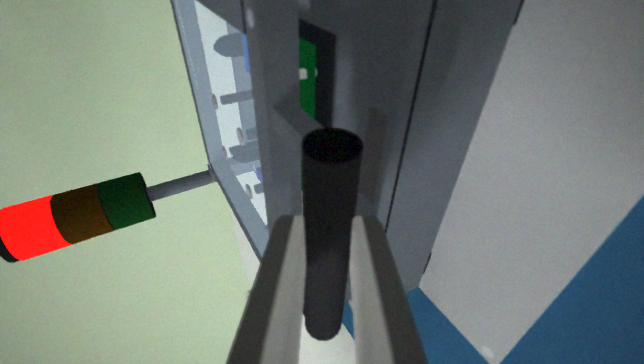

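Scene clock: 1070.37 s.
Joint torques (N m): left_arm=[-9.3 -3.12 9.39 2.31 0.23 -0.14 0.45] | right_arm=[-23.05 6.21 -14.32 -2.63 3.54 1.74 0.56]
External joint torques (N m): left_arm=[0.78 0.62 -0.21 -0.13 0.21 -0.06 0.45] | right_arm=[-4.93 1.68 -4.62 1.26 1.74 1.36 0.51]
Motor temperatures (°C): left_arm=[29 31 29 32 37 33 40] | right_arm=[35 33 29 31 46 35 35]
Wrist force (N): left_arm=[-1.4 0.2 -9.2] | right_arm=[-13.6 10.7 -9.5]
Wrist torque (N m): left_arm=[-0.07 -0.38 -0.22] | right_arm=[-0.02 0.78 0.36]
Wrist force, peak (N): left_arm=[-1.6 0.0 -9.7] | right_arm=[-14.2 10.7 -10.4]
move: done
base_odometry: x=-1.951 y=+0.052 heading=-2.497
lidar_m: 0.66 0.36 0.44 2.34 3.45 4.18 4.02 1.85 1.39 1.34 0.96 0.99
base_status: not commanded
joint_positions: torso_squat_rad=+0.350 torso_shift_rad=+0.000 torso_pitch_rad=+0.450 torso_yaw_rad=+0.000 left_shoulder_pitch_rad=+1.127 left_shoulder_roll_rad=+1.952 left_shoulder_yaw_rad=+1.536 left_elbow_rad=-1.991 left_forearm_roll_rad=+1.829 left_wrist_pitch_rad=+1.378 left_hand_roll_rad=+0.574 left_gripper_m=+0.000 right_shoulder_pitch_rad=+1.640 right_shoulder_roll_rad=-3.141 right_shoulder_yaw_rad=-1.575 right_elbow_rad=-2.004 right_forearm_roll_rad=+0.023 right_wrist_pitch_rad=+1.422 right_hand_roll_rad=-1.911 right_gripper_m=+0.013 head_pan_rad=+0.000 head_tilt_rad=+0.500
joint_status: all done
wheel_motors_off: 0
motor_effort: left_wheel=+0(2) right_wheel=+4(6)
contact_limits: right_gripper_m 400 mA
chest: x=-0.0935 y=-0.0007 z=+1.2167 quat_wxyz=(+0.975, +0.000, +0.223, +0.000) (m; base frame)
left_hand: x=+0.2502 y=+0.3601 z=+1.0999 quat_wxyz=(+1.000, +0.000, +0.000, +0.000) (m; base frame)
right_hand: x=+0.3463 y=+0.0007 z=+0.9710 quat_wxyz=(+0.873, +0.087, -0.477, +0.053) (m; base frame)
right_hand_status: reached (checked arc, planned for 1.0 s): 1 mm and 0.3 deg off.
pictures: none
No camera images: "cameras" was empty.

Scene clock: 1072.20 s.
Joint torques (N m): left_arm=[-15.87 -3.42 10.71 3.27 0.31 0.26 0.22] | right_arm=[-22.64 6.22 -13.91 -1.9 3.66 1.5 0.48]
External joint torques (N m): left_arm=[0.46 1.44 0.9 0.87 0.28 0.32 0.22] | right_arm=[-4.52 1.69 -4.21 2 1.86 1.12 0.43]
Motor temperatures (°C): left_arm=[29 31 29 32 37 33 40] | right_arm=[35 33 29 31 46 35 35]
Wrist force (N): left_arm=[-1.7 0.0 -9.2] | right_arm=[-13.2 11.1 -8.5]
Wrist torque (N m): left_arm=[-0.05 -0.42 -0.18] | right_arm=[-0.10 0.76 0.35]
Wrist force, peak (N): left_arm=[-2.0 0.0 -10.0] | right_arm=[-14.3 10.0 -11.0]
move: done
base_odometry: x=-1.951 y=+0.052 heading=-2.497
lidar_m: 0.67 0.35 0.44 2.34 3.46 4.18 4.02 1.85 1.37 1.35 0.97 1.00
base_status: not commanded
joint_positions: torso_squat_rad=+0.350 torso_shift_rad=+0.000 torso_pitch_rad=+0.450 torso_yaw_rad=+0.000 left_shoulder_pitch_rad=+1.041 left_shoulder_roll_rad=+2.455 left_shoulder_yaw_rad=+1.600 left_elbow_rad=-1.894 left_forearm_roll_rad=+1.828 left_wrist_pitch_rad=+1.397 left_hand_roll_rad=+1.006 left_gripper_m=+0.000 right_shoulder_pitch_rad=+1.640 right_shoulder_roll_rad=-3.141 right_shoulder_yaw_rad=-1.575 right_elbow_rad=-2.004 right_forearm_roll_rad=+0.023 right_wrist_pitch_rad=+1.422 right_hand_roll_rad=-1.911 right_gripper_m=+0.013 head_pan_rad=+0.000 head_tilt_rad=+0.500
joint_status: all done
wheel_motors_off: 0
motor_effort: left_wheel=-1(3) right_wheel=+5(6)
contact_limits: right_gripper_m 400 mA
chest: x=-0.0935 y=-0.0007 z=+1.2167 quat_wxyz=(+0.975, +0.000, +0.223, +0.000) (m; base frame)
left_hand: x=+0.2998 y=+0.2001 z=+1.1000 quat_wxyz=(+1.000, +0.000, +0.000, +0.000) (m; base frame)
left_hand_status: reached (checked arc, planned for 1.5 s): 0 mm and 0.0 deg off.
right_hand: x=+0.3463 y=+0.0007 z=+0.9710 quat_wxyz=(+0.873, +0.087, -0.477, +0.053) (m; base frame)
pictures: none
No camera images: "cameras" was empty.

Scene clock: 1074.53 s.
Joint torques (N m): left_arm=[-19.15 -5.41 8.66 2.57 0.12 -0.36 0.45] | right_arm=[-22.22 6.41 -13.79 -1.62 3.66 1.52 0.48]
External joint torques (N m): left_arm=[2.2 1.58 -1.05 0.73 0.08 -0.3 0.45] | right_arm=[-4.09 1.88 -4.08 2.28 1.85 1.14 0.43]
Motor temperatures (°C): left_arm=[29 31 29 32 37 33 40] | right_arm=[35 33 29 31 46 35 35]
Wrist force (N): left_arm=[-1.9 0.2 -8.9] | right_arm=[-12.5 11.4 -6.5]
Wrist torque (N m): left_arm=[-0.06 -0.45 -0.19] | right_arm=[-0.06 0.75 0.37]
Wrist force, peak (N): left_arm=[-1.7 0.2 -9.4] | right_arm=[-14.0 11.2 -10.6]
move: done
base_odometry: x=-1.951 y=+0.052 heading=-2.497
lidar_m: 0.66 0.36 0.44 2.34 3.45 4.18 4.01 1.84 1.38 1.34 0.96 1.00
base_status: not commanded
joint_positions: torso_squat_rad=+0.350 torso_shift_rad=+0.000 torso_pitch_rad=+0.450 torso_yaw_rad=+0.000 left_shoulder_pitch_rad=+1.119 left_shoulder_roll_rad=+2.919 left_shoulder_yaw_rad=+1.568 left_elbow_rad=-1.473 left_forearm_roll_rad=+1.753 left_wrist_pitch_rad=+1.308 left_hand_roll_rad=+1.031 left_gripper_m=+0.000 right_shoulder_pitch_rad=+1.640 right_shoulder_roll_rad=-3.141 right_shoulder_yaw_rad=-1.575 right_elbow_rad=-2.004 right_forearm_roll_rad=+0.023 right_wrist_pitch_rad=+1.422 right_hand_roll_rad=-1.911 right_gripper_m=+0.013 head_pan_rad=+0.000 head_tilt_rad=+0.500
joint_status: all done
wheel_motors_off: 0
motor_effort: left_wheel=-1(2) right_wheel=+4(6)
contact_limits: right_gripper_m 400 mA
chest: x=-0.0935 y=-0.0007 z=+1.2167 quat_wxyz=(+0.975, +0.000, +0.223, +0.000) (m; base frame)
left_hand: x=+0.3600 y=+0.1000 z=+1.0303 quat_wxyz=(+1.000, +0.000, +0.000, +0.000) (m; base frame)
left_hand_status: reached (checked arc, planned for 2.0 s): 0 mm and 0.1 deg off.
right_hand: x=+0.3463 y=+0.0008 z=+0.9711 quat_wxyz=(+0.873, +0.087, -0.477, +0.053) (m; base frame)
pictures: left_wrist_camera, right_wrist_camera
camera_calibration:
left_wrist_camera: T_world_to_cam=[[0.999815, 0.0154081, -0.011553, -0.350941], [0.0190898, -0.872107, 0.488944, -0.389179], [-0.00254171, -0.489073, -0.872239, 1.01746], [0, 0, 0, 1]] pos_world=[0.360892, 0.163617, 1.0737]
right_wrist_camera: T_world_to_cam=[[-0.528019, 0.013925, -0.849119, 1.00982], [-0.517999, 0.787044, 0.335021, -0.113356], [0.672959, 0.61674, -0.408361, 0.234749], [0, 0, 0, 1]] pos_world=[0.316512, -0.0696245, 0.9913]

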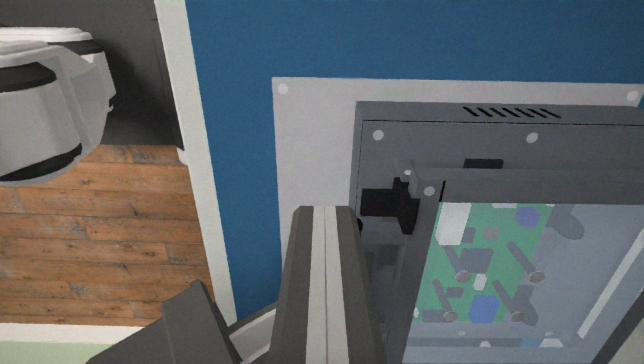

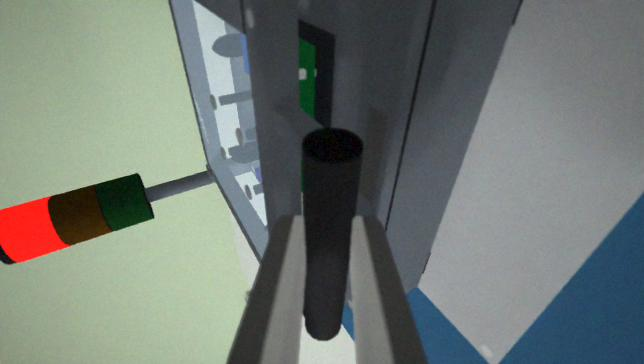

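>>> {"name": "move", "arguments": {
  "target": {"side":"left","x":0.38,"y":0.076,"z":0.985,"quat_wxyz":[1,0,0,0]},
  "min_time_s": 2,
  "cameras": ["left_wrist_camera"]
}}

>>> {"name": "move", "arguments": {
  "target": {"side":"left","x":0.38,"y":0.076,"z":0.972,"quat_wxyz":[1,0,0,0]},
  "min_time_s": 3,
  "cameras": ["left_wrist_camera","right_wrist_camera"]
}}

Scene clock: 1085.17 s.
Joint torques (N m): left_arm=[-20.22 -5.49 7.8 2.64 0.09 -0.45 -0.26] | right_arm=[-22.37 6.49 -13.45 -1.55 3.63 1.43 0.51]
External joint torques (N m): left_arm=[2.38 1.88 -1.24 0.98 0.06 -0.39 -0.26] | right_arm=[-4.24 1.96 -3.74 2.35 1.83 1.05 0.46]
Motor temperatures (°C): left_arm=[29 31 29 32 37 33 40] | right_arm=[36 33 29 31 46 35 35]
Wrist force (N): left_arm=[-1.7 0.4 -9.0] | right_arm=[-12.6 11.7 -6.4]
Wrist torque (N m): left_arm=[-0.09 -0.41 -0.20] | right_arm=[-0.05 0.75 0.37]
Wrist force, peak (N): left_arm=[-1.4 0.1 -9.5] | right_arm=[-13.3 11.4 -8.0]
move: done
base_odometry: x=-1.951 y=+0.052 heading=-2.497
lidar_m: 0.66 0.36 0.45 2.34 3.45 4.18 4.01 1.84 1.38 1.34 0.96 1.00
base_status: not commanded
joint_positions: torso_squat_rad=+0.350 torso_shift_rad=+0.000 torso_pitch_rad=+0.450 torso_yaw_rad=+0.000 left_shoulder_pitch_rad=+1.185 left_shoulder_roll_rad=+3.081 left_shoulder_yaw_rad=+1.547 left_elbow_rad=-1.266 left_forearm_roll_rad=+1.722 left_wrist_pitch_rad=+1.252 left_hand_roll_rad=+0.976 left_gripper_m=+0.000 right_shoulder_pitch_rad=+1.640 right_shoulder_roll_rad=-3.141 right_shoulder_yaw_rad=-1.575 right_elbow_rad=-2.004 right_forearm_roll_rad=+0.023 right_wrist_pitch_rad=+1.422 right_hand_roll_rad=-1.911 right_gripper_m=+0.013 head_pan_rad=+0.000 head_tilt_rad=+0.500
joint_status: all done
wheel_motors_off: 0
motor_effort: left_wheel=-1(3) right_wheel=+4(7)
contact_limits: right_gripper_m 400 mA
chest: x=-0.0935 y=-0.0007 z=+1.2167 quat_wxyz=(+0.975, +0.000, +0.223, +0.000) (m; base frame)
left_hand: x=+0.3795 y=+0.0762 z=+0.9855 quat_wxyz=(+1.000, -0.001, -0.002, +0.000) (m; base frame)
left_hand_status: reached (checked arc, planned for 2.0 s): 1 mm and 0.2 deg off.
right_hand: x=+0.3463 y=+0.0008 z=+0.9711 quat_wxyz=(+0.873, +0.087, -0.477, +0.053) (m; base frame)
pictures: left_wrist_camera
camera_calibration:
left_wrist_camera: T_world_to_cam=[[0.999832, 0.0160971, -0.00874498, -0.373391], [0.0183173, -0.871618, 0.489844, -0.389054], [0.000262802, -0.489922, -0.871766, 0.965359], [0, 0, 0, 1]] pos_world=[0.380201, 0.139855, 1.02888]

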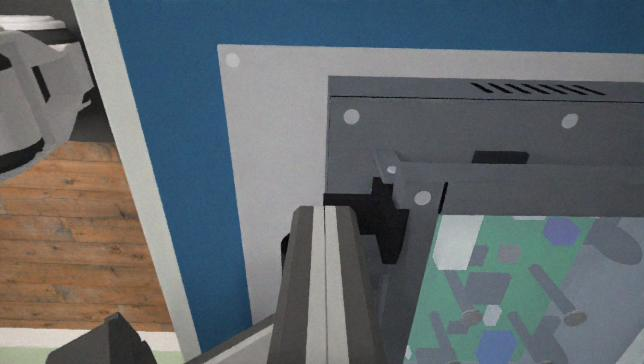

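Scene clock: 1088.50 s.
Joint torques (N m): left_arm=[-16.47 -3.19 5.64 3.01 -0.52 -1.97 -0.35] | right_arm=[-17.59 6.38 -9.9 0.51 1.46 -0.7 0.54]
External joint torques (N m): left_arm=[6.2 4.19 -3.27 1.42 -0.54 -1.91 -0.35] | right_arm=[0.56 1.84 -0.17 4.39 -0.35 -1.08 0.49]
Motor temperatures (°C): left_arm=[29 31 29 32 37 33 40] | right_arm=[36 33 29 31 46 35 35]
Wrist force (N): left_arm=[-7.2 4.2 4.4] | right_arm=[-1.4 6.4 8.3]
Wrist torque (N m): left_arm=[0.00 -0.27 -0.19] | right_arm=[-0.26 0.55 0.40]
Wrist force, peak (N): left_arm=[-7.5 4.2 6.5] | right_arm=[-15.1 11.6 -12.6]
move: done
base_odometry: x=-1.951 y=+0.052 heading=-2.497
lidar_m: 0.66 0.36 0.45 2.33 3.45 4.18 4.01 1.84 1.38 1.34 0.96 1.00
base_status: not commanded
joint_positions: torso_squat_rad=+0.350 torso_shift_rad=-0.001 torso_pitch_rad=+0.449 torso_yaw_rad=+0.000 left_shoulder_pitch_rad=+1.206 left_shoulder_roll_rad=+3.099 left_shoulder_yaw_rad=+1.539 left_elbow_rad=-1.243 left_forearm_roll_rad=+1.713 left_wrist_pitch_rad=+1.234 left_hand_roll_rad=+0.967 left_gripper_m=+0.000 right_shoulder_pitch_rad=+1.638 right_shoulder_roll_rad=-3.141 right_shoulder_yaw_rad=-1.576 right_elbow_rad=-2.005 right_forearm_roll_rad=+0.024 right_wrist_pitch_rad=+1.422 right_hand_roll_rad=-1.911 right_gripper_m=+0.013 head_pan_rad=+0.000 head_tilt_rad=+0.500
joint_status: all done
wheel_motors_off: 0
motor_effort: left_wheel=-2(3) right_wheel=+6(8)
contact_limits: right_gripper_m 400 mA
chest: x=-0.0941 y=-0.0008 z=+1.2168 quat_wxyz=(+0.975, +0.000, +0.222, +0.000) (m; base frame)
left_hand: x=+0.3796 y=+0.0760 z=+0.9739 quat_wxyz=(+1.000, +0.000, -0.001, +0.000) (m; base frame)
left_hand_status: reached (checked arc, planned for 3.0 s): 2 mm and 0.2 deg off.
right_hand: x=+0.3463 y=+0.0011 z=+0.9726 quat_wxyz=(+0.872, +0.088, -0.479, +0.053) (m; base frame)
pictures: left_wrist_camera, right_wrist_camera
camera_calibration:
left_wrist_camera: T_world_to_cam=[[0.999833, 0.0154587, -0.00975314, -0.372594], [0.0182538, -0.872073, 0.489035, -0.382628], [-0.000945611, -0.489131, -0.87221, 0.95601], [0, 0, 0, 1]] pos_world=[0.38042, 0.139695, 1.01733]
right_wrist_camera: T_world_to_cam=[[-0.525425, 0.0148653, -0.85071, 1.01185], [-0.51913, 0.786573, 0.334376, -0.113103], [0.674116, 0.617319, -0.405568, 0.232026], [0, 0, 0, 1]] pos_world=[0.316522, -0.0693116, 0.99271]

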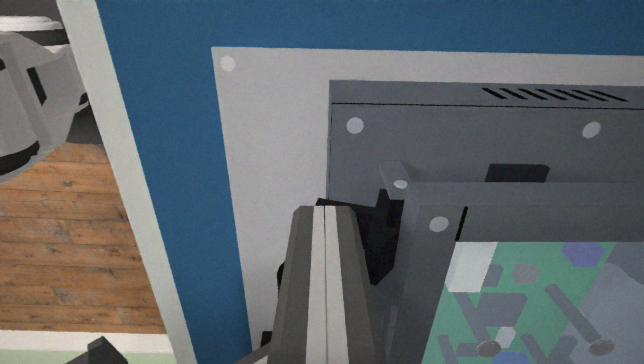

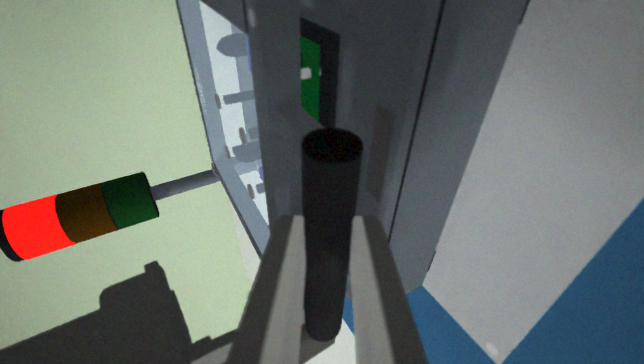

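>>> {"name": "move", "arguments": {
  "target": {"side":"left","x":0.38,"y":0.076,"z":0.9695,"quat_wxyz":[1,0,0,0]},
  "min_time_s": 2,
  "cameras": ["left_wrist_camera"]
}}

>>> {"name": "move", "arguments": {
  "target": {"side":"right","x":0.351,"y":0.001,"z":0.982,"quat_wxyz":[0.872,0.086,-0.479,0.052]},
  "min_time_s": 3,
  "cameras": ["right_wrist_camera","left_wrist_camera"]
}}

Scene clock: 1097.13 s.
Joint torques (N m): left_arm=[-7.53 0.58 1.54 4.38 -2.39 -5.68 -0.26] | right_arm=[-17.59 5.43 -9.83 -2.19 1.37 -0.56 0.39]
External joint torques (N m): left_arm=[15.21 7.98 -7.32 2.78 -2.42 -5.62 -0.26] | right_arm=[0.58 0.87 -0.1 1.67 -0.44 -0.95 0.34]
Motor temperatures (°C): left_arm=[29 31 29 32 37 33 40] | right_arm=[36 33 29 31 46 35 35]
Wrist force (N): left_arm=[-22.9 11.9 39.8] | right_arm=[0.6 6.8 -2.8]
Wrist torque (N m): left_arm=[0.13 0.00 -0.22] | right_arm=[-0.22 0.59 0.41]
Wrist force, peak (N): left_arm=[-22.6 12.0 40.1] | right_arm=[0.1 7.0 9.7]
move: done
base_odometry: x=-1.951 y=+0.052 heading=-2.497
lidar_m: 0.67 0.36 0.45 2.35 3.45 4.17 4.01 1.84 1.38 1.34 0.96 1.00
base_status: not commanded
joint_positions: torso_squat_rad=+0.350 torso_shift_rad=-0.001 torso_pitch_rad=+0.448 torso_yaw_rad=+0.000 left_shoulder_pitch_rad=+1.210 left_shoulder_roll_rad=+3.106 left_shoulder_yaw_rad=+1.539 left_elbow_rad=-1.230 left_forearm_roll_rad=+1.713 left_wrist_pitch_rad=+1.231 left_hand_roll_rad=+0.961 left_gripper_m=+0.000 right_shoulder_pitch_rad=+1.638 right_shoulder_roll_rad=-3.141 right_shoulder_yaw_rad=-1.576 right_elbow_rad=-2.004 right_forearm_roll_rad=+0.024 right_wrist_pitch_rad=+1.422 right_hand_roll_rad=-1.911 right_gripper_m=+0.013 head_pan_rad=+0.000 head_tilt_rad=+0.500
joint_status: all done
wheel_motors_off: 0
motor_effort: left_wheel=+0(2) right_wheel=+5(7)
contact_limits: right_gripper_m 400 mA
chest: x=-0.0947 y=-0.0008 z=+1.2169 quat_wxyz=(+0.975, +0.001, +0.222, +0.000) (m; base frame)
left_hand: x=+0.3806 y=+0.0758 z=+0.9724 quat_wxyz=(+1.000, -0.001, -0.002, +0.000) (m; base frame)
left_hand_status: reached (checked arc, planned for 2.0 s): 3 mm and 0.3 deg off.
right_hand: x=+0.3463 y=+0.0009 z=+0.9733 quat_wxyz=(+0.872, +0.088, -0.479, +0.053) (m; base frame)
pictures: left_wrist_camera
camera_calibration:
left_wrist_camera: T_world_to_cam=[[0.999839, 0.0159324, -0.00831152, -0.375007], [0.0179614, -0.871681, 0.489745, -0.382749], [0.000557803, -0.489815, -0.871826, 0.95372], [0, 0, 0, 1]] pos_world=[0.381289, 0.139486, 1.01581]

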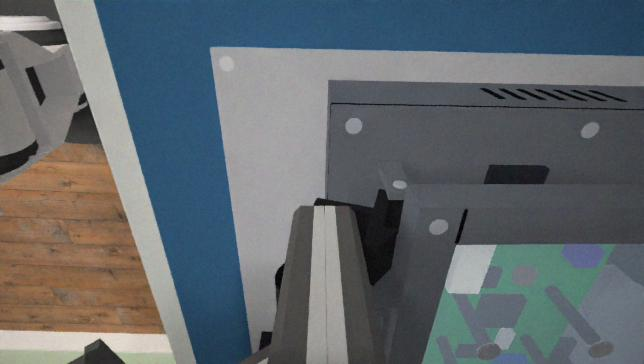

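Scene clock: 1100.47 s.
Joint torques (N m): left_arm=[-7.78 0.48 2.12 2.29 -0.91 -5.38 -0.05] | right_arm=[-30.62 10.88 -20.14 2.24 7.3 1.02 0.64]
External joint torques (N m): left_arm=[14.95 7.89 -6.74 0.68 -0.93 -5.31 -0.05] | right_arm=[-12.3 6.21 -10.29 5.98 5.5 0.65 0.59]
Motor temperatures (°C): left_arm=[29 31 29 32 37 34 40] | right_arm=[36 33 29 31 46 35 35]
Wrist force (N): left_arm=[-17.2 15.1 39.7] | right_arm=[-25.6 4.7 13.9]
Wrist torque (N m): left_arm=[-0.10 -0.12 -0.36] | right_arm=[-0.32 1.40 0.24]
Wrist force, peak (N): left_arm=[-22.5 11.8 40.4] | right_arm=[-26.1 4.5 14.5]
move: done
base_odometry: x=-1.951 y=+0.052 heading=-2.497
lidar_m: 0.67 0.36 0.45 2.34 3.45 4.18 4.01 1.85 1.38 1.34 0.97 0.99
base_status: not commanded
joint_positions: torso_squat_rad=+0.350 torso_shift_rad=-0.001 torso_pitch_rad=+0.447 torso_yaw_rad=+0.000 left_shoulder_pitch_rad=+1.210 left_shoulder_roll_rad=+3.106 left_shoulder_yaw_rad=+1.539 left_elbow_rad=-1.230 left_forearm_roll_rad=+1.712 left_wrist_pitch_rad=+1.231 left_hand_roll_rad=+0.961 left_gripper_m=+0.000 right_shoulder_pitch_rad=+1.624 right_shoulder_roll_rad=-3.133 right_shoulder_yaw_rad=-1.590 right_elbow_rad=-2.014 right_forearm_roll_rad=-0.006 right_wrist_pitch_rad=+1.423 right_hand_roll_rad=-1.897 right_gripper_m=+0.013 head_pan_rad=+0.000 head_tilt_rad=+0.500
joint_status: all done
wheel_motors_off: 0
motor_effort: left_wheel=+2(3) right_wheel=+6(8)
contact_limits: right_gripper_m 400 mA
chest: x=-0.0949 y=-0.0008 z=+1.2170 quat_wxyz=(+0.975, +0.001, +0.222, +0.000) (m; base frame)
left_hand: x=+0.3807 y=+0.0759 z=+0.9725 quat_wxyz=(+1.000, -0.001, -0.002, +0.000) (m; base frame)
right_hand: x=+0.3486 y=+0.0011 z=+0.9796 quat_wxyz=(+0.873, +0.086, -0.476, +0.053) (m; base frame)
right_hand_status: reached (checked arc, planned for 3.0 s): 3 mm and 0.3 deg off.
pictures: left_wrist_camera, right_wrist_camera
camera_calibration:
left_wrist_camera: T_world_to_cam=[[0.999838, 0.0162656, -0.00768678, -0.375756], [0.0179462, -0.871798, 0.489537, -0.382433], [0.0012613, -0.489596, -0.871949, 0.953697], [0, 0, 0, 1]] pos_world=[0.381356, 0.139634, 1.0159]
right_wrist_camera: T_world_to_cam=[[-0.529664, 0.0128546, -0.84811, 1.01793], [-0.516298, 0.788429, 0.33439, -0.115248], [0.672973, 0.614992, -0.410965, 0.238975], [0, 0, 0, 1]] pos_world=[0.318836, -0.0691884, 1.00007]

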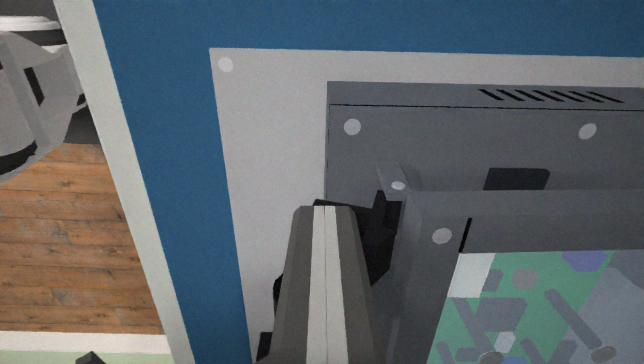

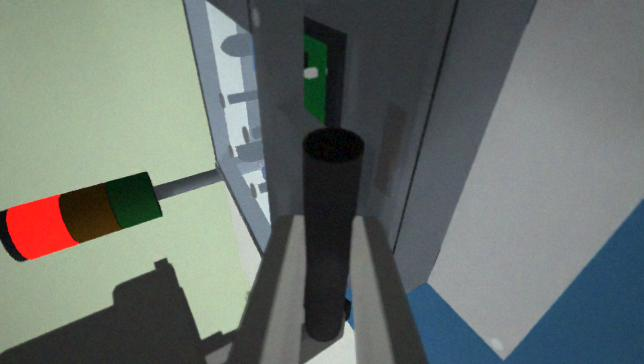

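>>> {"name": "move", "arguments": {
  "target": {"side":"right","x":0.354,"y":0.001,"z":0.99,"quat_wxyz":[0.872,0.086,-0.479,0.052]},
  "min_time_s": 2.5,
  "cameras": ["head_camera","left_wrist_camera"]
}}

Scene clock: 1107.53 s.
Joint torques (N m): left_arm=[-7.44 2.45 1.94 -0.21 0.87 -3.91 -0.06] | right_arm=[-35.66 13.07 -23.86 5.1 9.97 1.43 0.67]
External joint torques (N m): left_arm=[15.3 9.86 -6.92 -1.82 0.85 -3.85 -0.06] | right_arm=[-17.2 8.29 -13.9 8.73 8.17 1.09 0.63]
Motor temperatures (°C): left_arm=[29 31 29 32 37 34 40] | right_arm=[36 34 29 31 47 35 35]
Wrist force (N): left_arm=[-7.8 15.9 35.2] | right_arm=[-36.4 3.9 21.1]
Wrist torque (N m): left_arm=[-0.23 -0.38 -0.35] | right_arm=[-0.43 1.75 0.27]
Wrist force, peak (N): left_arm=[-18.5 15.0 43.2] | right_arm=[-39.0 2.7 23.1]
move: done
base_odometry: x=-1.951 y=+0.052 heading=-2.497
lidar_m: 0.67 0.36 0.45 2.34 3.45 4.18 4.02 1.84 1.38 1.34 0.96 1.00
base_status: not commanded
joint_positions: torso_squat_rad=+0.350 torso_shift_rad=-0.001 torso_pitch_rad=+0.448 torso_yaw_rad=+0.000 left_shoulder_pitch_rad=+1.210 left_shoulder_roll_rad=+3.105 left_shoulder_yaw_rad=+1.539 left_elbow_rad=-1.229 left_forearm_roll_rad=+1.712 left_wrist_pitch_rad=+1.231 left_hand_roll_rad=+0.961 left_gripper_m=+0.000 right_shoulder_pitch_rad=+1.610 right_shoulder_roll_rad=-3.123 right_shoulder_yaw_rad=-1.603 right_elbow_rad=-2.025 right_forearm_roll_rad=-0.030 right_wrist_pitch_rad=+1.424 right_hand_roll_rad=-1.886 right_gripper_m=+0.013 head_pan_rad=+0.000 head_tilt_rad=+0.500
joint_status: all done
wheel_motors_off: 0
motor_effort: left_wheel=+5(6) right_wheel=+8(11)
contact_limits: right_gripper_m 400 mA
chest: x=-0.0948 y=-0.0008 z=+1.2169 quat_wxyz=(+0.975, +0.001, +0.222, +0.000) (m; base frame)
left_hand: x=+0.3811 y=+0.0762 z=+0.9725 quat_wxyz=(+1.000, -0.001, -0.003, +0.001) (m; base frame)
right_hand: x=+0.3509 y=+0.0012 z=+0.9865 quat_wxyz=(+0.874, +0.086, -0.475, +0.053) (m; base frame)
right_hand_status: reached (checked arc, planned for 2.5 s): 5 mm and 0.5 deg off.
pictures: head_camera, left_wrist_camera
camera_calibration:
head_camera: T_world_to_cam=[[0.0309765, -0.998757, 0.039047, -0.0571093], [-0.787674, -0.0484416, -0.614185, 0.920358], [0.615313, -0.011731, -0.788196, 1.02564], [0, 0, 0, 1]] pos_world=[0.0956189, -0.000422786, 1.37591]
left_wrist_camera: T_world_to_cam=[[0.99983, 0.017093, -0.00688103, -0.37701], [0.0182732, -0.871813, 0.489497, -0.382276], [0.00236798, -0.48954, -0.871978, 0.953459], [0, 0, 0, 1]] pos_world=[0.381673, 0.139927, 1.01592]

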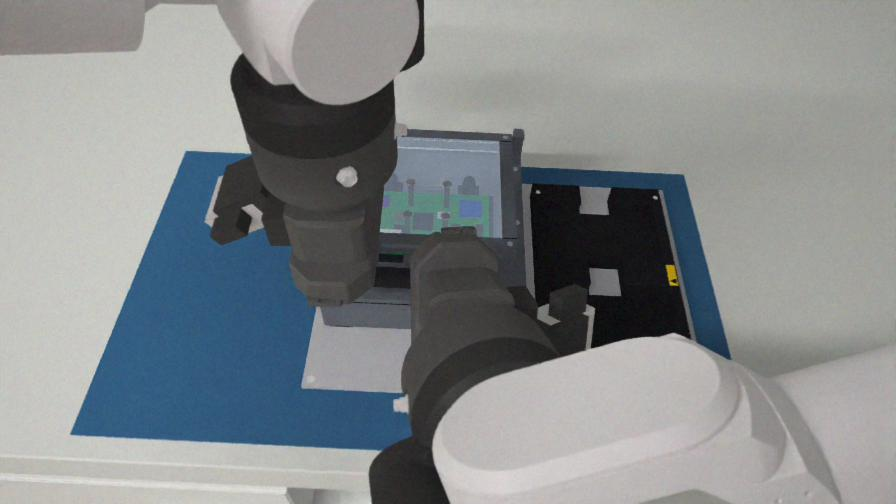

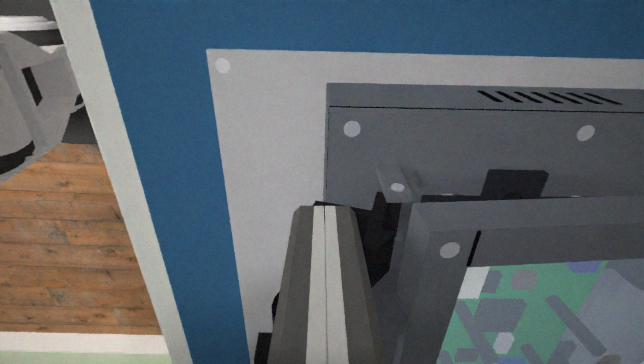

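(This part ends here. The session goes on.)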